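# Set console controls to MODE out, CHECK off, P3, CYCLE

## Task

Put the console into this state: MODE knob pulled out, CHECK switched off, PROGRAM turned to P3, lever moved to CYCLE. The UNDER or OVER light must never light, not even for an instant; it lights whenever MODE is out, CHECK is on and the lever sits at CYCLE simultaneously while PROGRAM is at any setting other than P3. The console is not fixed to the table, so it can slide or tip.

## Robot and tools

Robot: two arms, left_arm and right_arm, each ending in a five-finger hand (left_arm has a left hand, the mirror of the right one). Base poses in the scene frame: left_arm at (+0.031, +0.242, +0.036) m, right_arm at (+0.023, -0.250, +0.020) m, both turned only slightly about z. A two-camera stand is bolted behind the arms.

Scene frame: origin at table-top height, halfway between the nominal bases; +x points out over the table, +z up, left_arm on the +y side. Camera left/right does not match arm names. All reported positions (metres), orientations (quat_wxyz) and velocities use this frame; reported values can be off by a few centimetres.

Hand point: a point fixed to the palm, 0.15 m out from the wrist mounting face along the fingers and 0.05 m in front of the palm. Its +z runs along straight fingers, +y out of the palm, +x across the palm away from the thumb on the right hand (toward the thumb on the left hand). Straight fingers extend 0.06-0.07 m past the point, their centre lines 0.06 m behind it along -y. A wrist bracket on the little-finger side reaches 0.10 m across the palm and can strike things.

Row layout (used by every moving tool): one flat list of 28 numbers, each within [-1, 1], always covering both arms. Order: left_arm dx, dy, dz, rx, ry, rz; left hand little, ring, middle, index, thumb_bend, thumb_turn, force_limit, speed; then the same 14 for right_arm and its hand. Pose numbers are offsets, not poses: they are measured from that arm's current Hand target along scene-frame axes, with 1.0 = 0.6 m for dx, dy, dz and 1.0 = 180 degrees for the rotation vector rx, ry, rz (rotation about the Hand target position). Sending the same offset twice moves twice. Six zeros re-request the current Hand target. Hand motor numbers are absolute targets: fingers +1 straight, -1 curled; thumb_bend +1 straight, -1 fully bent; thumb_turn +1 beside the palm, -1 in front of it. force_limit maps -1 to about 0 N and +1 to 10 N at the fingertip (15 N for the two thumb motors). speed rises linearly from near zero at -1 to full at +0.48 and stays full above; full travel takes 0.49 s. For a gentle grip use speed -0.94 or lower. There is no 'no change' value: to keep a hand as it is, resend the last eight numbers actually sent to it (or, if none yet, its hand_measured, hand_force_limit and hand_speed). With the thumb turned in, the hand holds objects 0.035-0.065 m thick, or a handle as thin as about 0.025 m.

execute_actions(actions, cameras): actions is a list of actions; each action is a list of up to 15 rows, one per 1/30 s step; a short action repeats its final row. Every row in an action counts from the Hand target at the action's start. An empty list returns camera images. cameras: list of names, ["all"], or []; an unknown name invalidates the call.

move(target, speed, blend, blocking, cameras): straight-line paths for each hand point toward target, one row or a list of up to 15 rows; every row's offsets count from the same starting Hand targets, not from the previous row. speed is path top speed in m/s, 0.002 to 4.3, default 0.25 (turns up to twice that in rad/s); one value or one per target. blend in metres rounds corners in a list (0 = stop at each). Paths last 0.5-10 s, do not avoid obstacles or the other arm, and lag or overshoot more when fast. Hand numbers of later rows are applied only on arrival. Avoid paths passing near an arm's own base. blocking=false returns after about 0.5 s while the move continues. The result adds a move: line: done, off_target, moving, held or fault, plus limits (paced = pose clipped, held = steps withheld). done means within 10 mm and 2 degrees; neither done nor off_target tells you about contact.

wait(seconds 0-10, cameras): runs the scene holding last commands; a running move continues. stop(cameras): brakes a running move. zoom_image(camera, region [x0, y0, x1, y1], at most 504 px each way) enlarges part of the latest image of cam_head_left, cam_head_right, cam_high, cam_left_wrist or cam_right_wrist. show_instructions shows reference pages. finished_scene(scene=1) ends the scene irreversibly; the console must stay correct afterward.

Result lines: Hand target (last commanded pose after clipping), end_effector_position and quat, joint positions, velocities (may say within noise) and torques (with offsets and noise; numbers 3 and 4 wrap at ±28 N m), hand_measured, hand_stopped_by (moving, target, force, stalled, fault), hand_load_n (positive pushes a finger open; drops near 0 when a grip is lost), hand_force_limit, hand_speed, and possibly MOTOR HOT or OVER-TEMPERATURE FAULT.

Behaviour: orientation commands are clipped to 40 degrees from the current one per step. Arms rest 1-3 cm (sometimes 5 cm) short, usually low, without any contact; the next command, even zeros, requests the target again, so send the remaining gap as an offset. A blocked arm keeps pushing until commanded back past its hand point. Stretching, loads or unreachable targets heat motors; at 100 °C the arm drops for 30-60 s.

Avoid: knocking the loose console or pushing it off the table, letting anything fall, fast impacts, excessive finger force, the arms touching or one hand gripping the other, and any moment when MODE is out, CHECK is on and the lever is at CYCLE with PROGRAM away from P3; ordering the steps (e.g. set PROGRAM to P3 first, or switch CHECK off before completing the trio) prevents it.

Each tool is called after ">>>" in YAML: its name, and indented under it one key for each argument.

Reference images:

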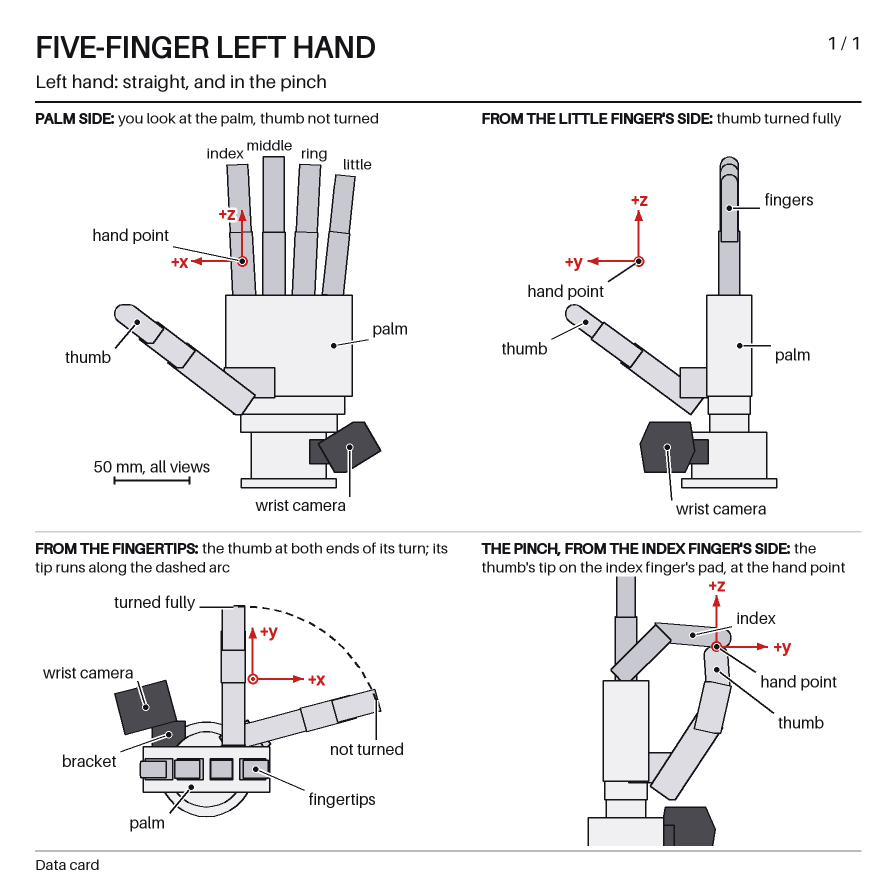

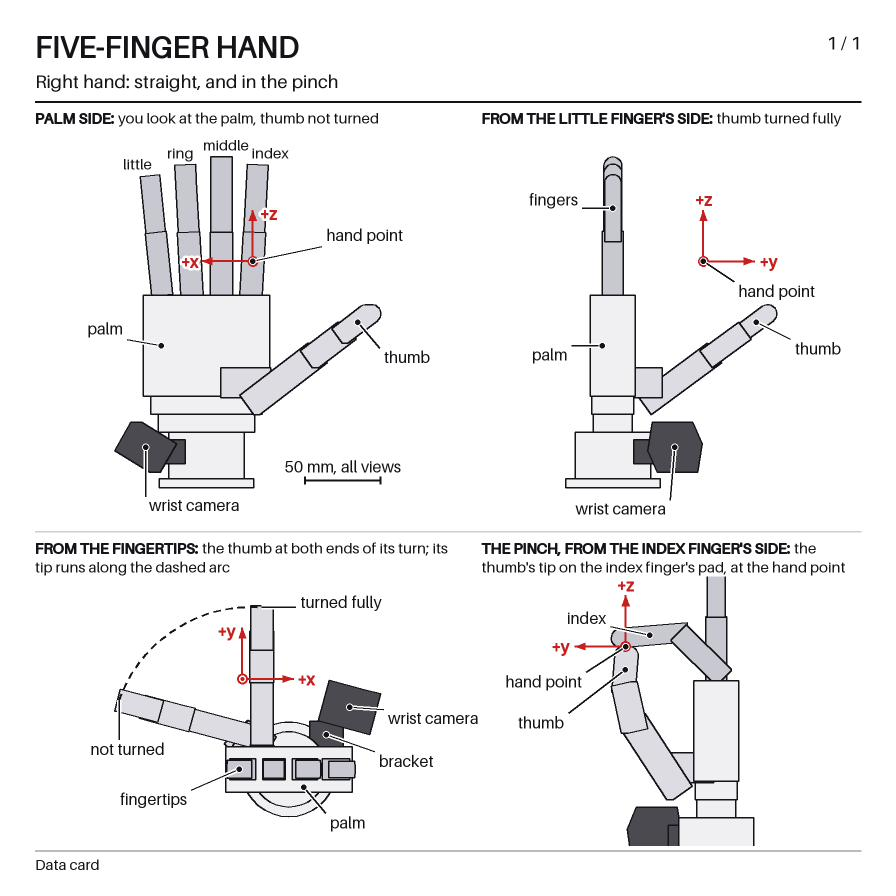

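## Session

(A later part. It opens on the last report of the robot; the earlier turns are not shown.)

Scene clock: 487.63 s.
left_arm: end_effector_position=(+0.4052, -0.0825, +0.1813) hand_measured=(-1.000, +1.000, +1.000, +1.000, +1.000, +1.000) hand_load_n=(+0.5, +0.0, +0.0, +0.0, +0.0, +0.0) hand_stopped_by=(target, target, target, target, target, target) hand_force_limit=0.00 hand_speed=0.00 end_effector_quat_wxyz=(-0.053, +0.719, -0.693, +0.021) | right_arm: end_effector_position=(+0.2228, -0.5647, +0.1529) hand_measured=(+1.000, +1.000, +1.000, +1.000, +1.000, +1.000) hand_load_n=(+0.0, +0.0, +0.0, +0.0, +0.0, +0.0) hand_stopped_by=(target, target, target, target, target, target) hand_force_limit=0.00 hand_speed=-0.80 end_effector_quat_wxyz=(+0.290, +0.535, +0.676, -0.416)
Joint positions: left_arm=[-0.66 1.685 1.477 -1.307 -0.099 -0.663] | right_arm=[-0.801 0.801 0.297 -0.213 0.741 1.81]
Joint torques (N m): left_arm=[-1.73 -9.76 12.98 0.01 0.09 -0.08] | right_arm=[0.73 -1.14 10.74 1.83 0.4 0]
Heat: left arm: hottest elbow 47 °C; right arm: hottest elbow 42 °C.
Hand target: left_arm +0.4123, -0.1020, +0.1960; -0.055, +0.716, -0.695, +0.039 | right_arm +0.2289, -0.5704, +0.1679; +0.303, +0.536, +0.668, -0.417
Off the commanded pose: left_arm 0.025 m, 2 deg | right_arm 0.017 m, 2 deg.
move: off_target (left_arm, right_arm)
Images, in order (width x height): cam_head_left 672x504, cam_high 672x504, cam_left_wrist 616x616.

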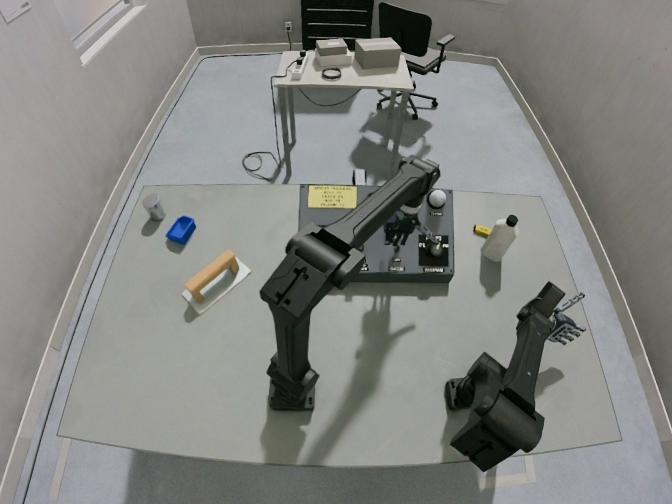

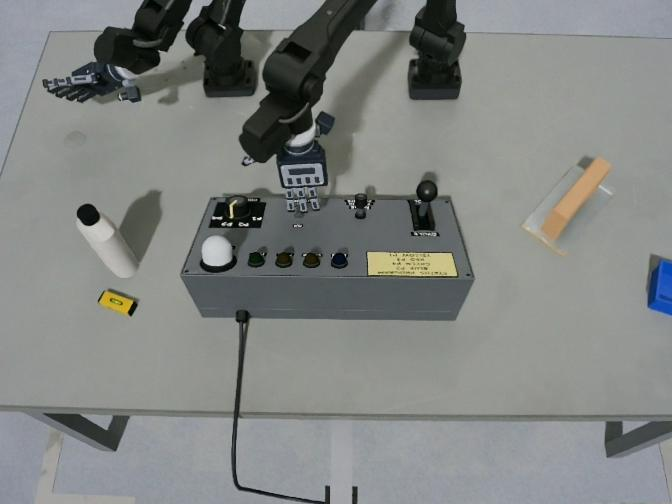

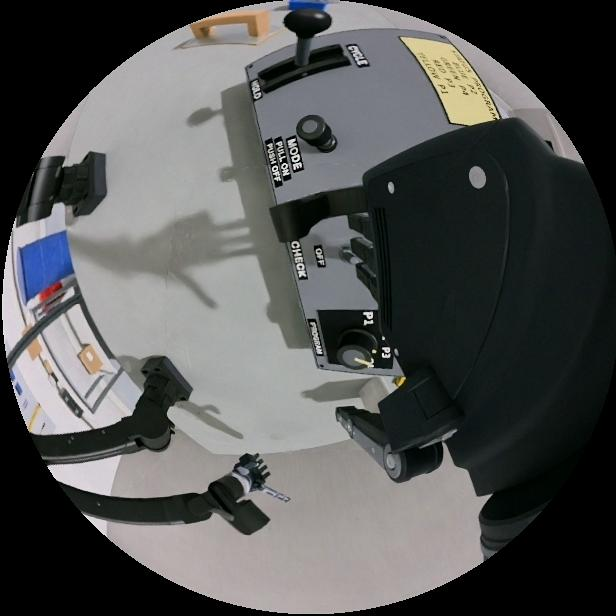

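>>> move:
  target: [0.02, -0.03, 0.015, 0, 0, 0, -1, 1, 1, 1, 1, 1, 0, 0, 0, 0, 0, 0, 0, 0, 1, 1, 1, 1, 1, 1, 0, -0.8]
  speed: 0.08
  cameras: ["cam_left_wrist", "cam_high"]

>>> zoom_image:
  camera: "cam_left_wrist"
  region: [280, 180, 400, 300]

>>> zoom_image:
  camera: "cam_high"
  region: [270, 170, 340, 230]

Scene clock: 494.60 s.
left_arm: end_effector_position=(+0.4163, -0.1033, +0.1906) hand_measured=(-1.000, +1.000, +1.000, +1.000, +1.000, +1.000) hand_load_n=(+0.0, +0.0, +0.0, +0.0, +0.0, +0.0) hand_stopped_by=(target, target, target, target, target, target) hand_force_limit=0.00 hand_speed=0.00 end_effector_quat_wxyz=(-0.052, +0.717, -0.695, +0.022) | right_arm: end_effector_position=(+0.2228, -0.5647, +0.1529) hand_measured=(+1.000, +1.000, +1.000, +1.000, +1.000, +1.000) hand_load_n=(+0.0, +0.0, +0.0, +0.5, +0.0, +0.0) hand_stopped_by=(target, target, target, target, target, target) hand_force_limit=0.00 hand_speed=-0.80 end_effector_quat_wxyz=(+0.290, +0.535, +0.676, -0.416)
Joint positions: left_arm=[-0.679 1.735 1.569 -1.347 -0.099 -0.676] | right_arm=[-0.801 0.801 0.297 -0.213 0.741 1.81]
Joint torques (N m): left_arm=[-0.79 -10.4 12.79 -0.03 -0.06 -0.03] | right_arm=[0.56 -0.97 10.8 1.77 0.39 -0.01]
Heat: left arm: hottest elbow 47 °C; right arm: hottest elbow 42 °C.
Hand target: left_arm +0.4244, -0.1200, +0.2051; -0.055, +0.716, -0.695, +0.039 | right_arm +0.2289, -0.5704, +0.1679; +0.303, +0.536, +0.668, -0.417
Off the commanded pose: left_arm 0.023 m, 2 deg | right_arm 0.017 m, 2 deg.
move: off_target (left_arm, right_arm)
Images, in order (width x height): cam_high 672x504, cam_left_wrist 616x616.

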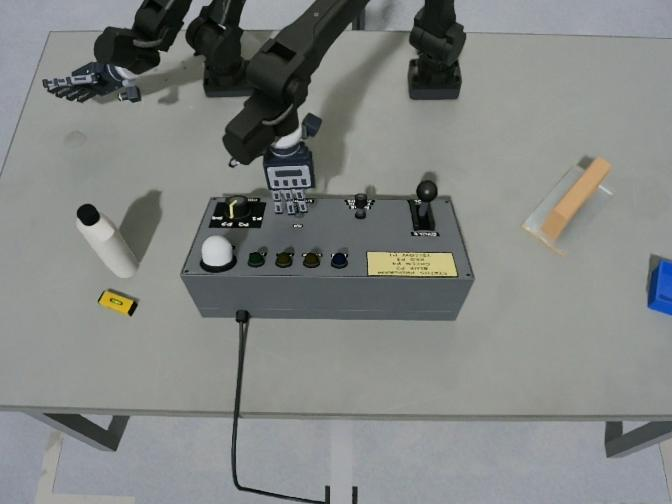

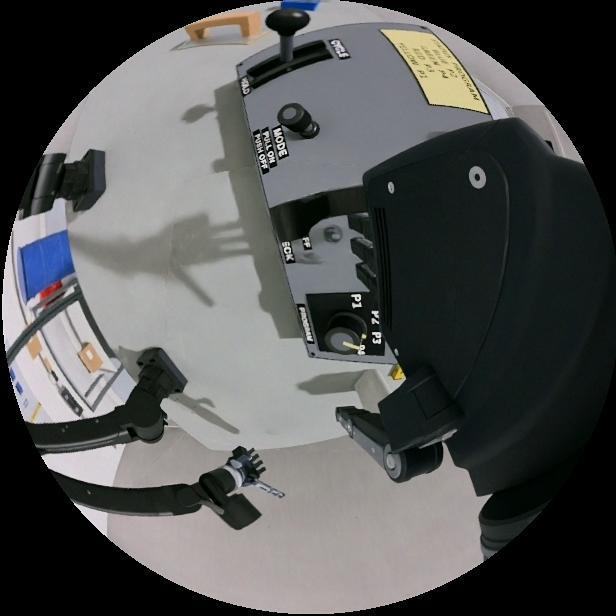

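Scaled by 4.200 from the camera's 616x616 image, which has a finer 880x880 frame.

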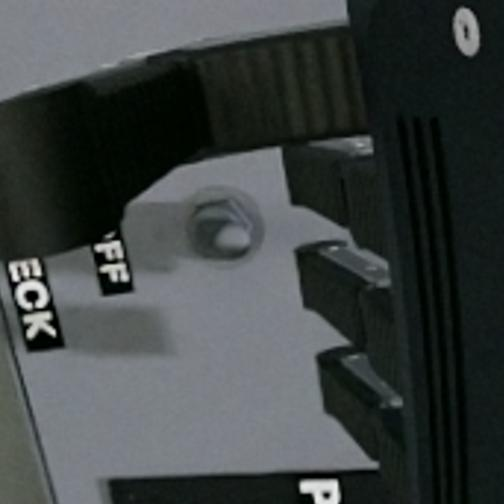

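Scaled by 7.200.

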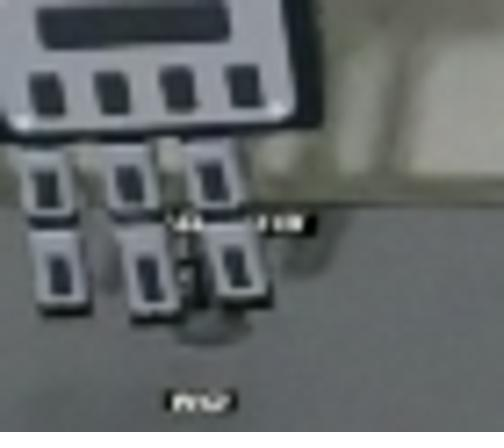

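>>> move:
  target: [0.0, 0.055, 0.0, 0, 0, 0, -1, 1, 1, 1, 1, 1, 0, 0, 0, 0, 0, 0, 0, 0, 1, 1, 1, 1, 1, 1, 0, -0.8]
  speed: 0.08
  cameras: ["cam_left_wrist", "cam_high"]

>>> zoom_image:
  camera: "cam_left_wrist"
  region: [280, 180, 400, 300]

>>> zoom_image:
  camera: "cam_high"
  region: [270, 170, 340, 230]

Scene clock: 505.40 s.
left_arm: end_effector_position=(+0.4185, -0.0919, +0.1941) hand_measured=(-1.000, +1.000, +1.000, +1.000, +1.000, +1.000) hand_load_n=(+0.0, +0.0, +0.0, +0.0, +0.0, +0.0) hand_stopped_by=(target, target, target, target, target, target) hand_force_limit=0.00 hand_speed=0.00 end_effector_quat_wxyz=(-0.053, +0.715, -0.697, +0.023) | right_arm: end_effector_position=(+0.2228, -0.5647, +0.1529) hand_measured=(+1.000, +1.000, +1.000, +1.000, +1.000, +1.000) hand_load_n=(+0.0, +0.0, +0.0, +0.0, +0.0, +0.0) hand_stopped_by=(target, target, target, target, target, target) hand_force_limit=0.00 hand_speed=-0.80 end_effector_quat_wxyz=(+0.290, +0.535, +0.676, -0.416)
Joint positions: left_arm=[-0.66 1.719 1.556 -1.346 -0.098 -0.651] | right_arm=[-0.801 0.801 0.297 -0.213 0.741 1.81]
Joint torques (N m): left_arm=[1.73 -12.22 8.25 0.68 0.1 0.17] | right_arm=[0.73 -1.14 10.73 1.81 0.39 -0.02]
Heat: left arm: hottest elbow 49 °C; right arm: hottest elbow 42 °C.
Hand target: left_arm +0.4244, -0.0870, +0.2050; -0.055, +0.716, -0.695, +0.039 | right_arm +0.2289, -0.5704, +0.1679; +0.303, +0.536, +0.668, -0.417
Off the commanded pose: left_arm 0.013 m, 2 deg | right_arm 0.017 m, 2 deg.
move: off_target (left_arm, right_arm)
Images, in order (width x height): cam_high 672x504, cam_left_wrist 616x616.

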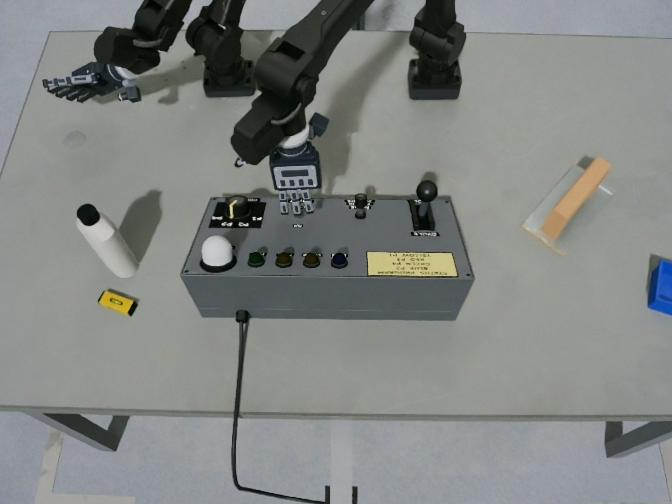

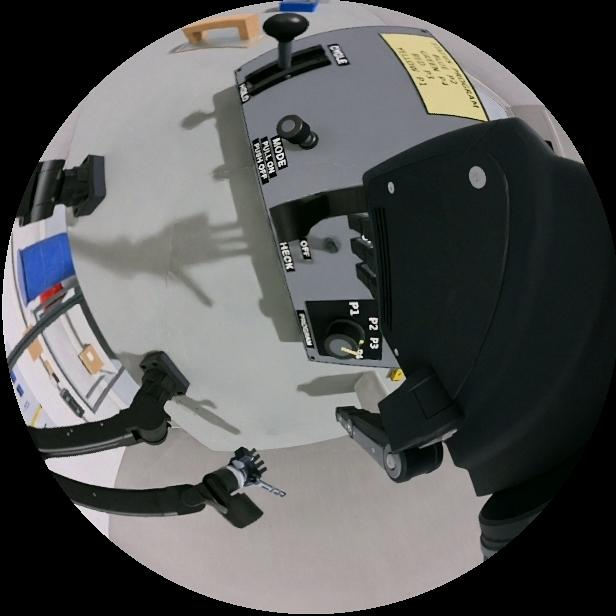

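Scaled by 4.200 from the camera's 616x616 image, which has a finer 880x880 frame.

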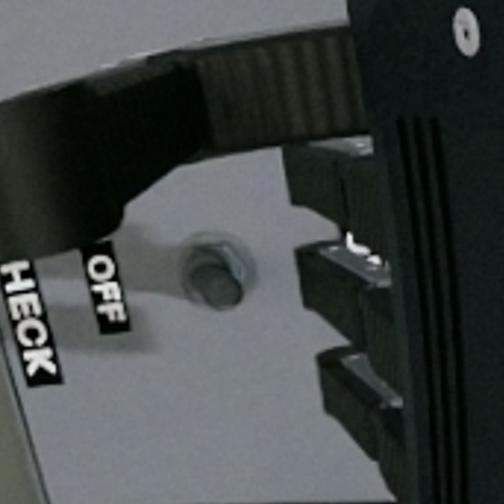

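Scaled by 7.200.

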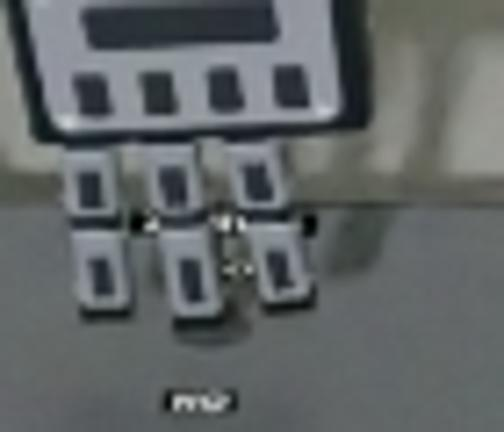

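>>> move:
  target: [-0.10, 0.0, -0.01, 0, 0, 0, -1, 1, 1, 1, 1, 1, 0, 0, 0, 0, 0, 0, 0, 0, 1, 1, 1, 1, 1, 1, 0, -0.8]
  speed: 0.08
  cameras: ["cam_left_wrist", "cam_high", "cam_head_left"]

>>> zoom_image:
  camera: "cam_left_wrist"
  region: [280, 180, 400, 300]

>>> zoom_image:
  camera: "cam_high"
  region: [270, 170, 340, 230]

>>> zoom_image:
  camera: "cam_head_left"
  region: [370, 210, 430, 280]

Scene clock: 516.20 s.
left_arm: end_effector_position=(+0.3671, -0.0803, +0.1897) hand_measured=(-1.000, +1.000, +1.000, +1.000, +1.000, +1.000) hand_load_n=(+0.0, +0.0, +0.0, +0.0, +0.0, +0.0) hand_stopped_by=(target, target, target, target, target, target) hand_force_limit=0.00 hand_speed=0.00 end_effector_quat_wxyz=(-0.052, +0.717, -0.695, +0.023) | right_arm: end_effector_position=(+0.2228, -0.5647, +0.1529) hand_measured=(+1.000, +1.000, +1.000, +1.000, +1.000, +1.000) hand_load_n=(+0.0, +0.0, +0.0, +0.0, +0.0, -0.5) hand_stopped_by=(target, target, target, target, target, target) hand_force_limit=0.00 hand_speed=-0.80 end_effector_quat_wxyz=(+0.290, +0.535, +0.676, -0.416)
Joint positions: left_arm=[-0.703 1.599 1.392 -1.307 -0.099 -0.699] | right_arm=[-0.801 0.801 0.297 -0.213 0.741 1.81]
Joint torques (N m): left_arm=[-0.5 -10.52 8.14 0.66 -0.06 -0.1] | right_arm=[0.73 -1.2 10.76 1.84 0.4 0]
Heat: left arm: hottest elbow 47 °C; right arm: hottest elbow 42 °C.
Hand target: left_arm +0.3644, -0.0870, +0.1990; -0.055, +0.716, -0.695, +0.039 | right_arm +0.2289, -0.5704, +0.1679; +0.303, +0.536, +0.668, -0.417
Off the commanded pose: left_arm 0.012 m, 2 deg | right_arm 0.017 m, 2 deg.
move: off_target (left_arm, right_arm)
Images, in order (width x height): cam_head_left 672x504, cam_high 672x504, cam_left_wrist 616x616.

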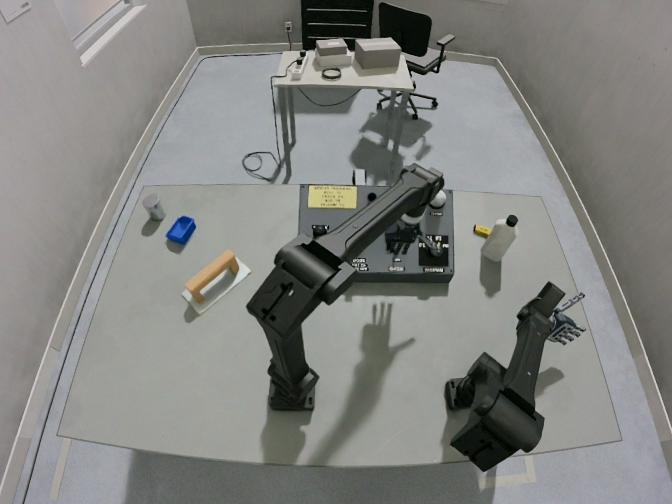

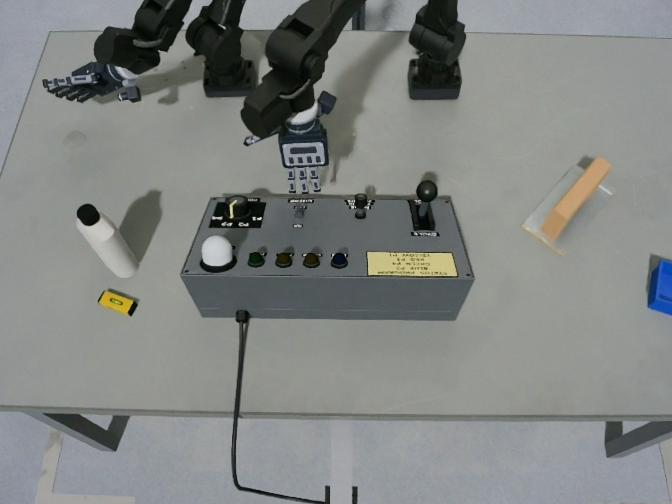

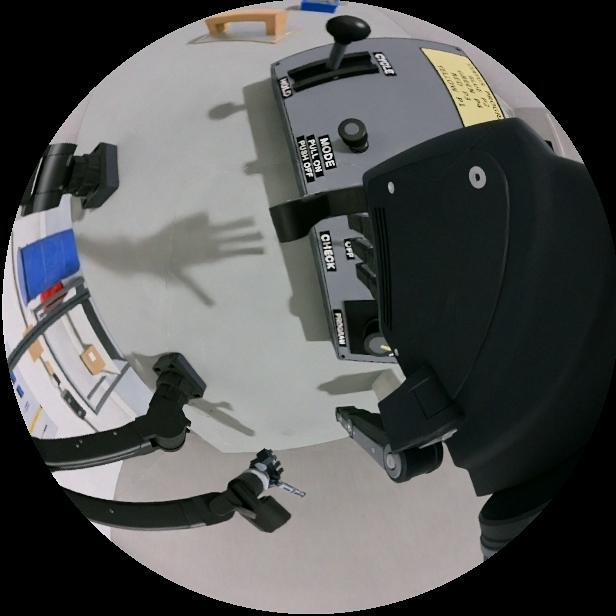

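Scaled by 4.200 from the camera's 616x616 image, which has a finer 880x880 frame.

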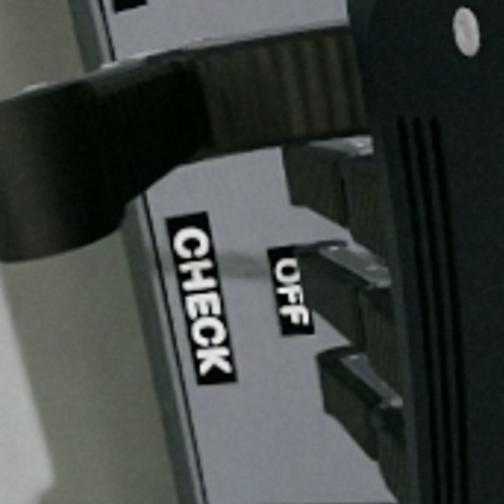

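Scaled by 7.200.

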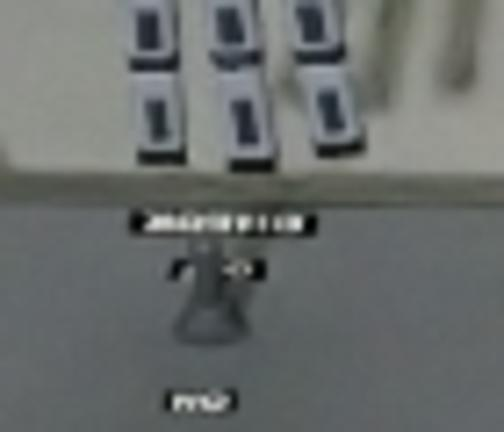

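Scaled by 7.200.

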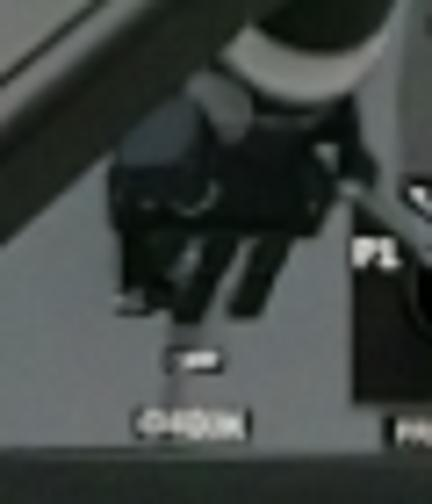

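>>> move:
  target:
    - [0.0, -0.01, 0.06, 0, 0, 0, -1, 1, 1, 1, 1, 1, 0, 0, 0, 0, 0, 0, 0, 0, 1, 1, 1, 1, 1, 1, 0, -0.8]
    - [0.13, -0.015, 0.06, 0, 0, 0, -1, 1, 1, 1, 1, 1, 0, 0, 0, 0, 0, 0, 0, 0, 1, 1, 1, 1, 1, 1, 0, -0.8]
    - [0.13, -0.015, -0.02, 0, 0, 0, -1, 1, 1, 1, 1, 1, 0, 0, 0, 0, 0, 0, 0, 0, 1, 1, 1, 1, 1, 1, 0, -0.8]
  speed: 0.12
  cameras: ["cam_left_wrist", "cam_high", "cam_head_left"]

>>> zoom_image:
  camera: "cam_left_wrist"
  region: [250, 180, 400, 330]

>>> zoom_image:
  camera: "cam_high"
  region: [270, 170, 340, 250]

Scene clock: 549.67 s.
left_arm: end_effector_position=(+0.4360, -0.0987, +0.1878) hand_measured=(-1.000, +1.000, +1.000, +1.000, +1.000, +1.000) hand_load_n=(+0.0, +0.0, +0.0, +0.0, +0.0, +0.0) hand_stopped_by=(target, target, target, target, target, target) hand_force_limit=0.00 hand_speed=0.00 end_effector_quat_wxyz=(-0.054, +0.716, -0.695, +0.035) | right_arm: end_effector_position=(+0.2228, -0.5647, +0.1529) hand_measured=(+1.000, +1.000, +1.000, +1.000, +1.000, +1.000) hand_load_n=(+0.0, +0.0, +0.0, +0.0, +0.0, -0.5) hand_stopped_by=(target, target, target, target, target, target) hand_force_limit=0.00 hand_speed=-0.80 end_effector_quat_wxyz=(+0.290, +0.535, +0.676, -0.416)
Joint positions: left_arm=[-0.651 1.752 1.584 -1.317 -0.097 -0.644] | right_arm=[-0.801 0.801 0.297 -0.213 0.741 1.81]
Joint torques (N m): left_arm=[0.97 -11.75 8.49 0.5 0.1 0.18] | right_arm=[0.91 -1.38 10.73 1.77 0.4 -0.01]
Heat: left arm: hottest elbow 47 °C; right arm: hottest elbow 43 °C.
Hand target: left_arm +0.4425, -0.0959, +0.1872; -0.055, +0.716, -0.695, +0.040 | right_arm +0.2289, -0.5704, +0.1679; +0.303, +0.536, +0.668, -0.417
Off the commanded pose: left_arm 0.007 m, 1 deg | right_arm 0.017 m, 2 deg.
move: off_target (right_arm)
Images, in order (width x height): cam_head_left 672x504, cam_high 672x504, cam_left_wrist 616x616.

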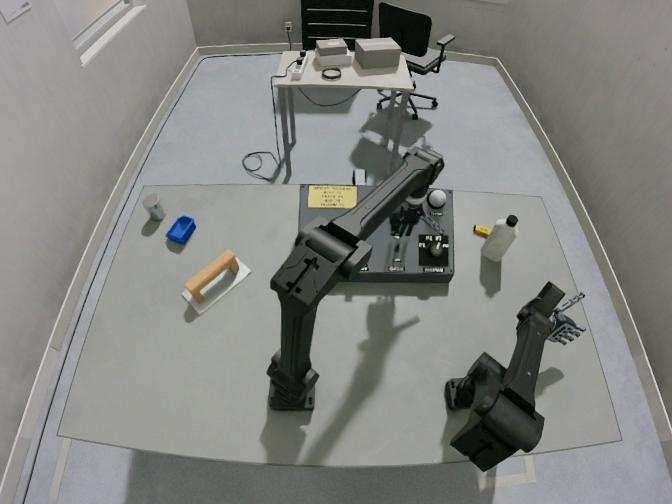

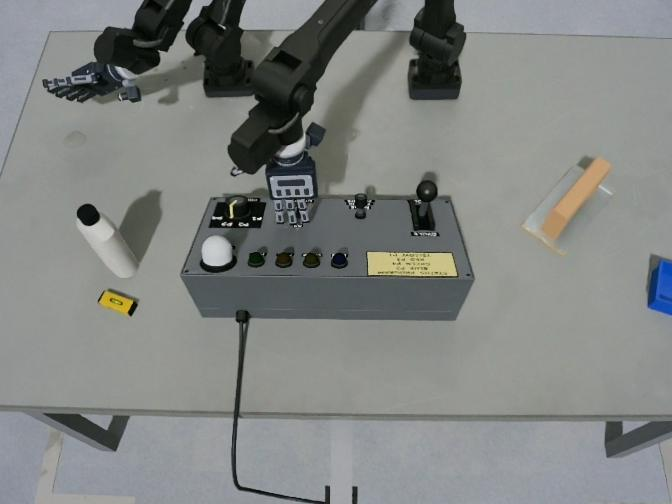

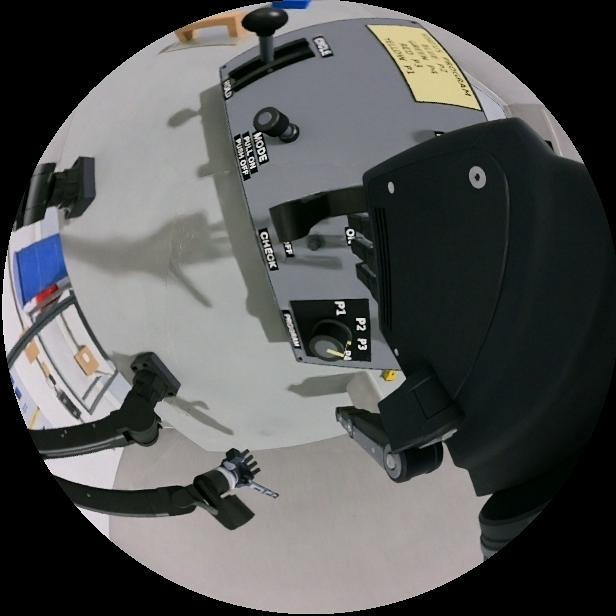

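Scaled by 3.360 from the camera's 616x616 image, which has a finer 880x880 frame.

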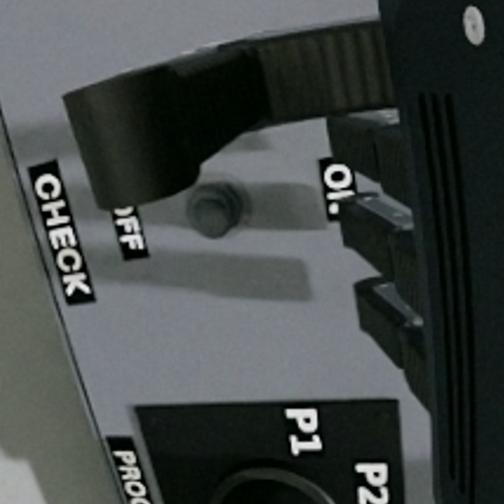

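Scaled by 6.300.

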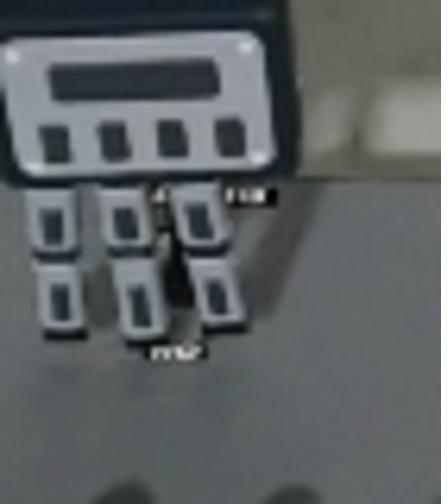

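>>> move:
  target: [0.0, 0.012, -0.01, 0, 0, 0, -1, 1, 1, 1, 1, 1, 0, 0, 0, 0, 0, 0, 0, 0, 1, 1, 1, 1, 1, 1, 0, -0.8]
  speed: 0.05
  cameras: ["cam_left_wrist", "cam_high"]

>>> zoom_image:
  camera: "cam_left_wrist"
  region: [250, 180, 400, 330]

>>> zoom_image:
  camera: "cam_high"
  region: [270, 170, 340, 250]

Scene clock: 600.83 s.
left_arm: end_effector_position=(+0.4343, -0.0962, +0.1803) hand_measured=(-1.000, +1.000, +1.000, +1.000, +1.000, +1.000) hand_load_n=(+0.0, +0.0, -0.5, +0.0, +0.0, +0.0) hand_stopped_by=(target, target, target, target, target, target) hand_force_limit=0.00 hand_speed=0.00 end_effector_quat_wxyz=(-0.053, +0.713, -0.699, +0.033) | right_arm: end_effector_position=(+0.2228, -0.5647, +0.1529) hand_measured=(+1.000, +1.000, +1.000, +1.000, +1.000, +1.000) hand_load_n=(+0.0, +0.0, +0.0, +0.0, +0.0, +0.0) hand_stopped_by=(target, target, target, target, target, target) hand_force_limit=0.00 hand_speed=-0.80 end_effector_quat_wxyz=(+0.290, +0.535, +0.676, -0.416)
Joint positions: left_arm=[-0.649 1.752 1.564 -1.3 -0.095 -0.634] | right_arm=[-0.801 0.801 0.297 -0.213 0.741 1.81]
Joint torques (N m): left_arm=[1.73 -11.87 7.77 0.85 0.03 0.19] | right_arm=[0.79 -0.91 10.74 1.77 0.41 -0.02]
Heat: left arm: hottest elbow 43 °C; right arm: hottest elbow 43 °C.
Hand target: left_arm +0.4425, -0.0887, +0.1812; -0.055, +0.716, -0.695, +0.040 | right_arm +0.2289, -0.5704, +0.1679; +0.303, +0.536, +0.668, -0.417
Off the commanded pose: left_arm 0.011 m, 1 deg | right_arm 0.017 m, 2 deg.
move: off_target (left_arm, right_arm)
Images, in order (width x height): cam_high 672x504, cam_left_wrist 616x616.

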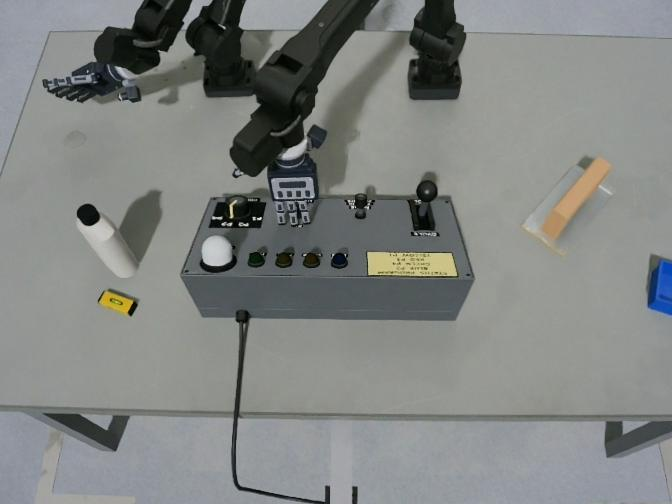

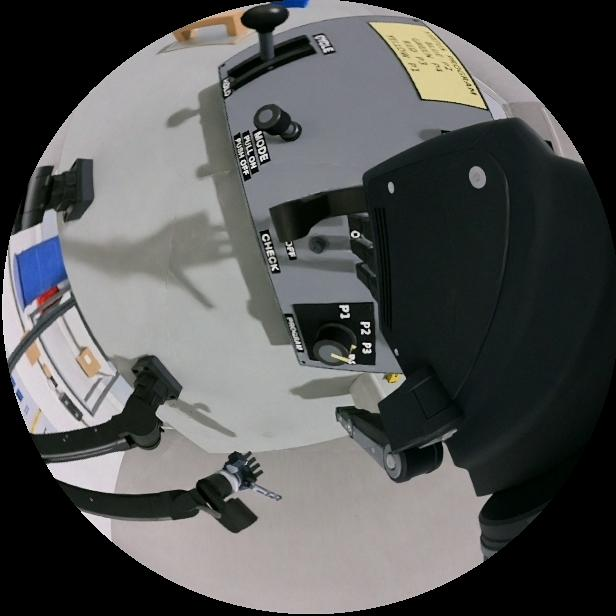

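Scaled by 3.360 from the camera's 616x616 image, which has a finer 880x880 frame.

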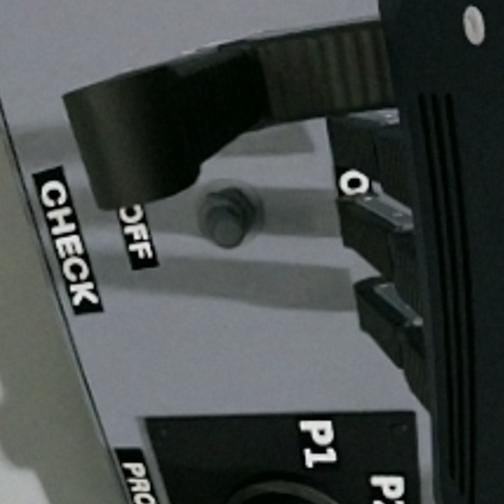

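Scaled by 6.300.

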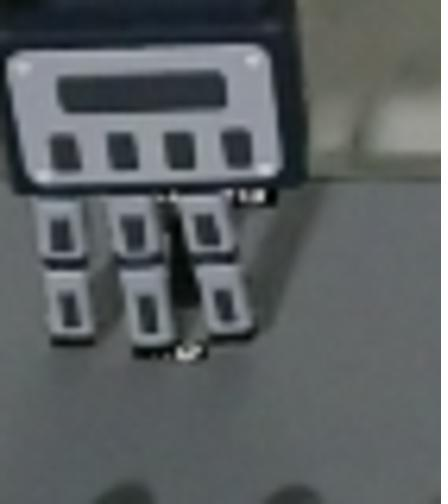

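>>> move:
  target: [-0.12, -0.010, -0.007, 0, 0, 0, -1, 1, 1, 1, 1, 1, 0, 0, 0, 0, 0, 0, 0, 0, 1, 1, 1, 1, 1, 1, 0, -0.8]
  speed: 0.06
  cameras: ["cam_left_wrist", "cam_high", "cam_head_left"]

>>> zoom_image:
  camera: "cam_left_wrist"
  region: [250, 180, 400, 330]

>>> zoom_image:
  camera: "cam_high"
  region: [270, 170, 340, 250]

Scene clock: 616.43 s.
left_arm: end_effector_position=(+0.3726, -0.0889, +0.1664) hand_measured=(-1.000, +1.000, +1.000, +1.000, +1.000, +1.000) hand_load_n=(+0.0, +0.0, +0.0, +0.0, +0.0, +0.0) hand_stopped_by=(target, target, target, target, target, target) hand_force_limit=0.00 hand_speed=0.00 end_effector_quat_wxyz=(-0.054, +0.715, -0.696, +0.024) | right_arm: end_effector_position=(+0.2228, -0.5647, +0.1529) hand_measured=(+1.000, +1.000, +1.000, +1.000, +1.000, +1.000) hand_load_n=(+0.0, +0.0, +0.0, +0.0, +0.0, +0.0) hand_stopped_by=(target, target, target, target, target, target) hand_force_limit=0.00 hand_speed=-0.80 end_effector_quat_wxyz=(+0.290, +0.535, +0.676, -0.416)
Joint positions: left_arm=[-0.711 1.637 1.376 -1.252 -0.102 -0.703] | right_arm=[-0.801 0.801 0.297 -0.213 0.741 1.81]
Joint torques (N m): left_arm=[-0.67 -11.75 8.24 0.64 0.09 0] | right_arm=[0.32 -1.08 10.67 1.81 0.41 -0.03]
Heat: left arm: hottest elbow 44 °C; right arm: hottest elbow 43 °C.
Hand target: left_arm +0.3704, -0.0947, +0.1768; -0.055, +0.716, -0.695, +0.039 | right_arm +0.2289, -0.5704, +0.1679; +0.303, +0.536, +0.668, -0.417
Off the commanded pose: left_arm 0.012 m, 2 deg | right_arm 0.017 m, 2 deg.
move: off_target (left_arm, right_arm)
Images, in order (width x height): cam_head_left 672x504, cam_high 672x504, cam_left_wrist 616x616.

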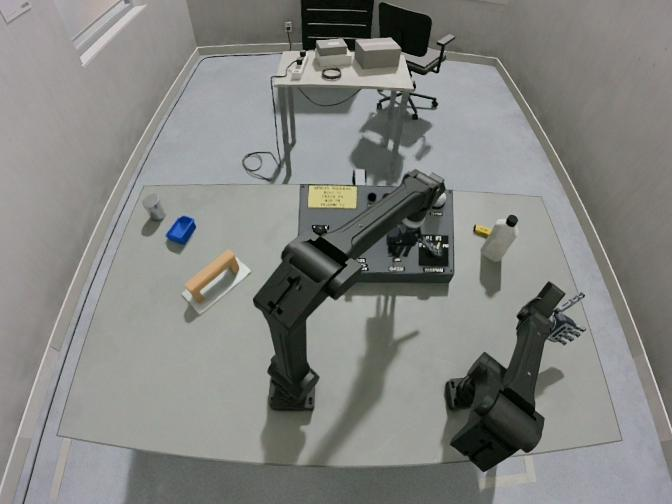

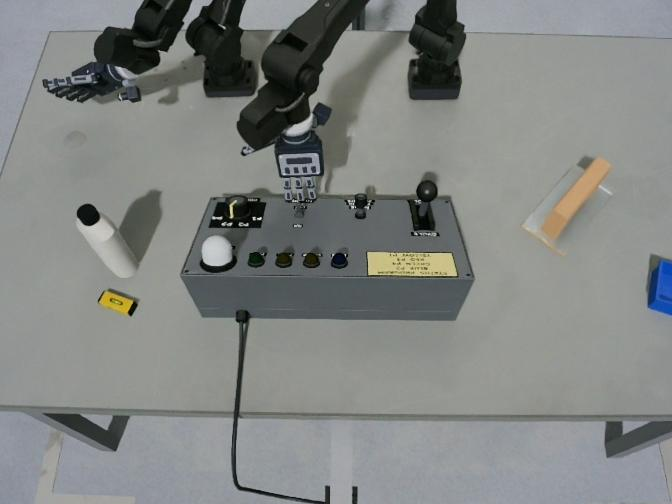

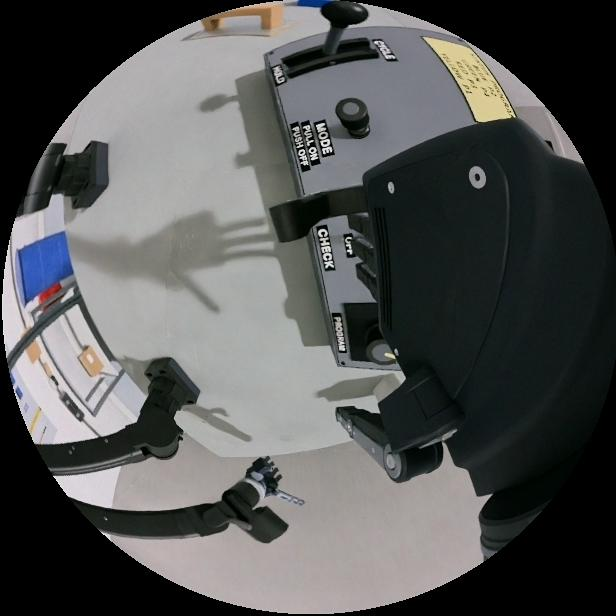

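Scaled by 3.360 from the camera's 616x616 image, which has a finer 880x880 frame.

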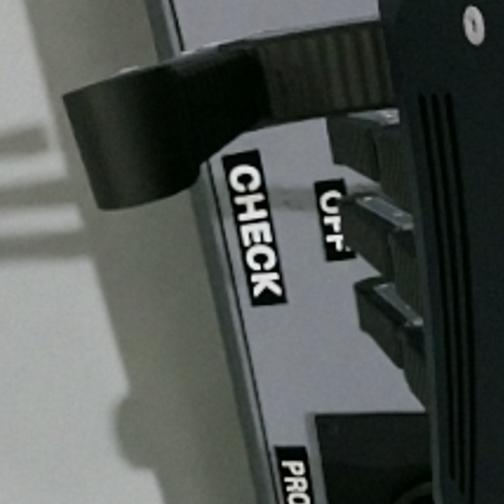

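Scaled by 6.300.

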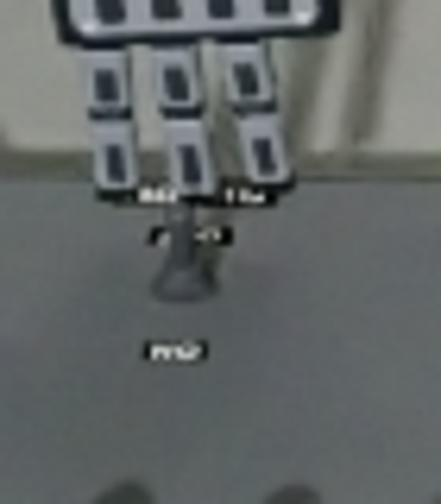

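>>> zoom_image:
  camera: "cam_head_left"
  region: [360, 200, 460, 290]

>>> zoom_image:
  camera: "cam_high"
  region: [280, 185, 320, 225]

Scaled by 5.040.

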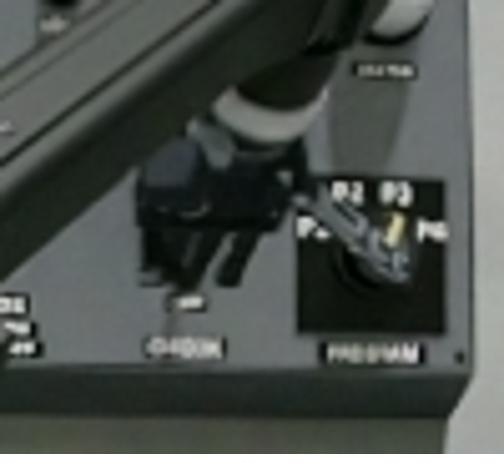

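Scaled by 12.600.

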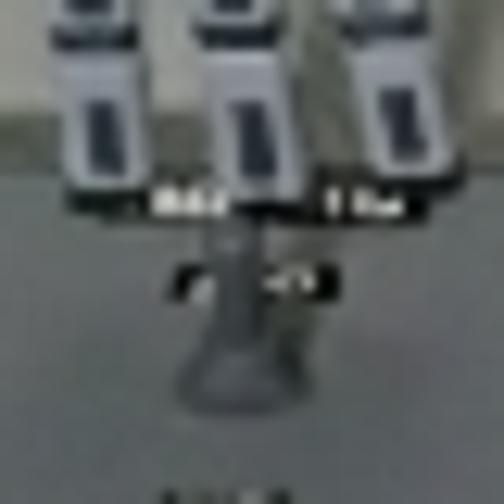

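>>> move:
  target:
    - [-0.02, 0.0, 0.15, 0, 0, 0, -1, 1, 1, 1, 1, 1, 0, 0, 0, 0, 0, 0, 0, 0, 1, 1, 1, 1, 1, 1, 0, -0.8]
    - [0.06, -0.02, 0.13, 0, 0, 0, -1, 1, 1, 1, 1, 1, 0, 0, 0, 0, 0, 0, 0, 0, 1, 1, 1, 1, 1, 1, 0, -0.8]
  speed: 0.15
  cameras: ["cam_left_wrist", "cam_high", "cam_head_left", "cam_head_right"]

>>> zoom_image:
  camera: "cam_left_wrist"
  region: [250, 180, 400, 330]

>>> zoom_image:
  camera: "cam_high"
  region: [280, 185, 380, 235]

>>> zoom_image:
  camera: "cam_head_right"
  region: [360, 200, 460, 290]

Scene clock: 631.53 s.
left_arm: end_effector_position=(+0.3886, -0.1027, +0.2369) hand_measured=(-1.000, +1.000, +1.000, +1.000, +1.000, +1.000) hand_load_n=(+0.0, +0.0, +0.0, +0.0, +0.0, +0.0) hand_stopped_by=(target, target, target, target, target, target) hand_force_limit=0.00 hand_speed=0.00 end_effector_quat_wxyz=(-0.053, +0.714, -0.698, +0.016) | right_arm: end_effector_position=(+0.2228, -0.5647, +0.1529) hand_measured=(+1.000, +1.000, +1.000, +1.000, +1.000, +1.000) hand_load_n=(+0.0, +0.0, +0.0, +0.0, +0.0, +0.0) hand_stopped_by=(target, target, target, target, target, target) hand_force_limit=0.00 hand_speed=-0.80 end_effector_quat_wxyz=(+0.290, +0.535, +0.676, -0.416)
Joint positions: left_arm=[-0.712 1.674 1.609 -1.465 -0.102 -0.702] | right_arm=[-0.801 0.801 0.297 -0.213 0.741 1.81]
Joint torques (N m): left_arm=[1.79 -10.34 13.27 0.24 0.11 0.22] | right_arm=[0.62 -1.08 10.8 1.73 0.4 0]
Heat: left arm: hottest elbow 44 °C; right arm: hottest elbow 43 °C.
Hand target: left_arm +0.4065, -0.1068, +0.2549; -0.055, +0.716, -0.695, +0.040 | right_arm +0.2289, -0.5704, +0.1679; +0.303, +0.536, +0.668, -0.417
Off the commanded pose: left_arm 0.026 m, 3 deg | right_arm 0.017 m, 2 deg.
move: off_target (left_arm, right_arm)
Images, in order (width x height): cam_head_left 672x504, cam_head_right 672x504, cam_high 672x504, cam_left_wrist 616x616.

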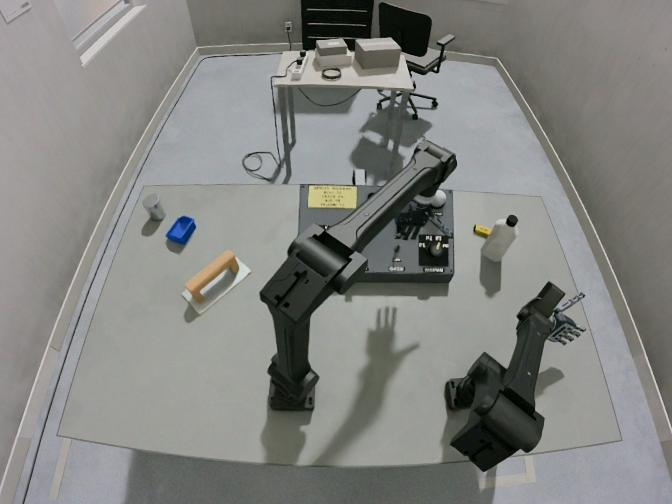

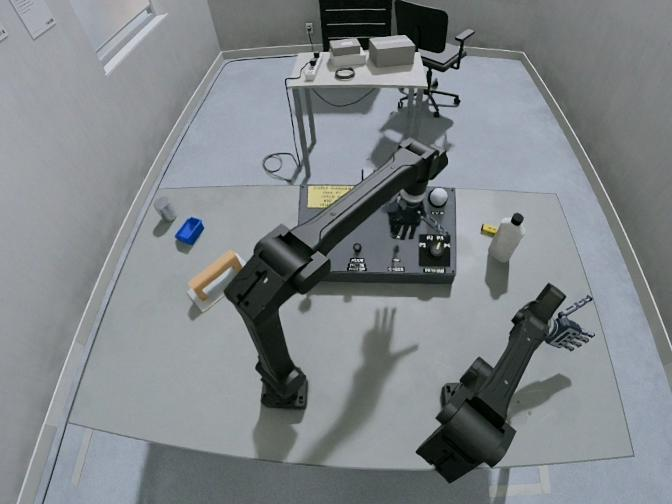

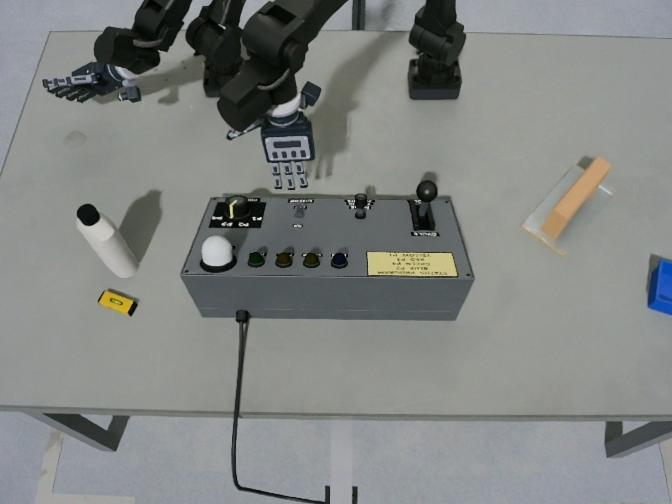

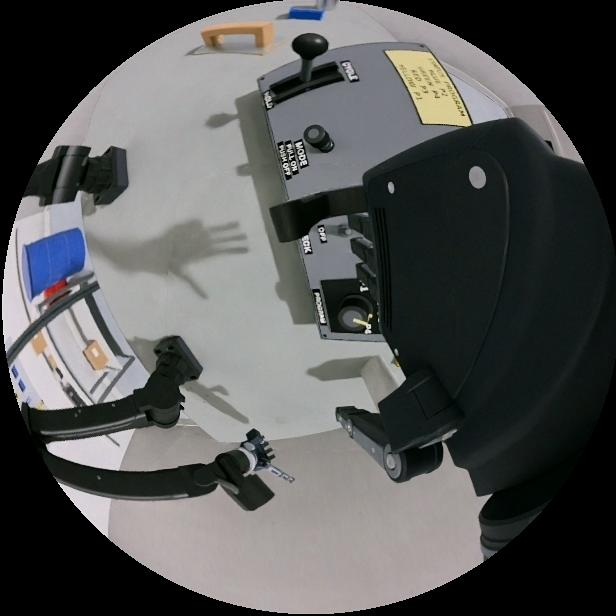

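Scaled by 3.360 from the camera's 616x616 image, which has a finer 880x880 frame.

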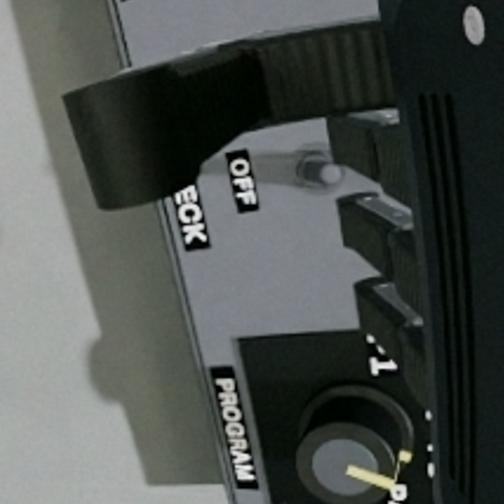

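Scaled by 5.040.

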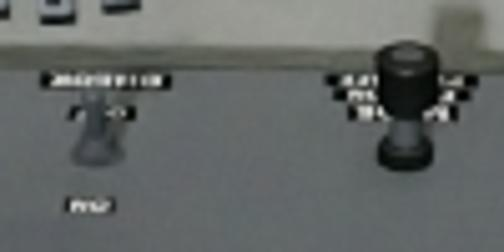

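Scaled by 5.040.

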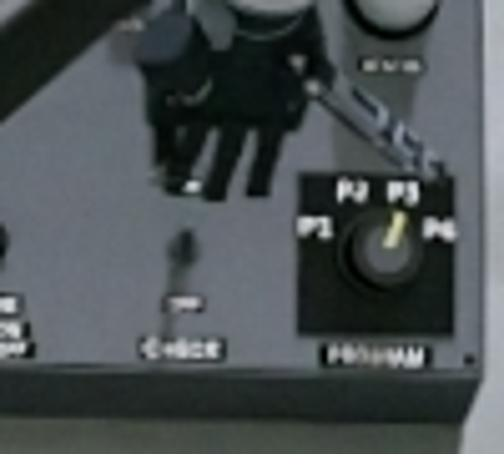

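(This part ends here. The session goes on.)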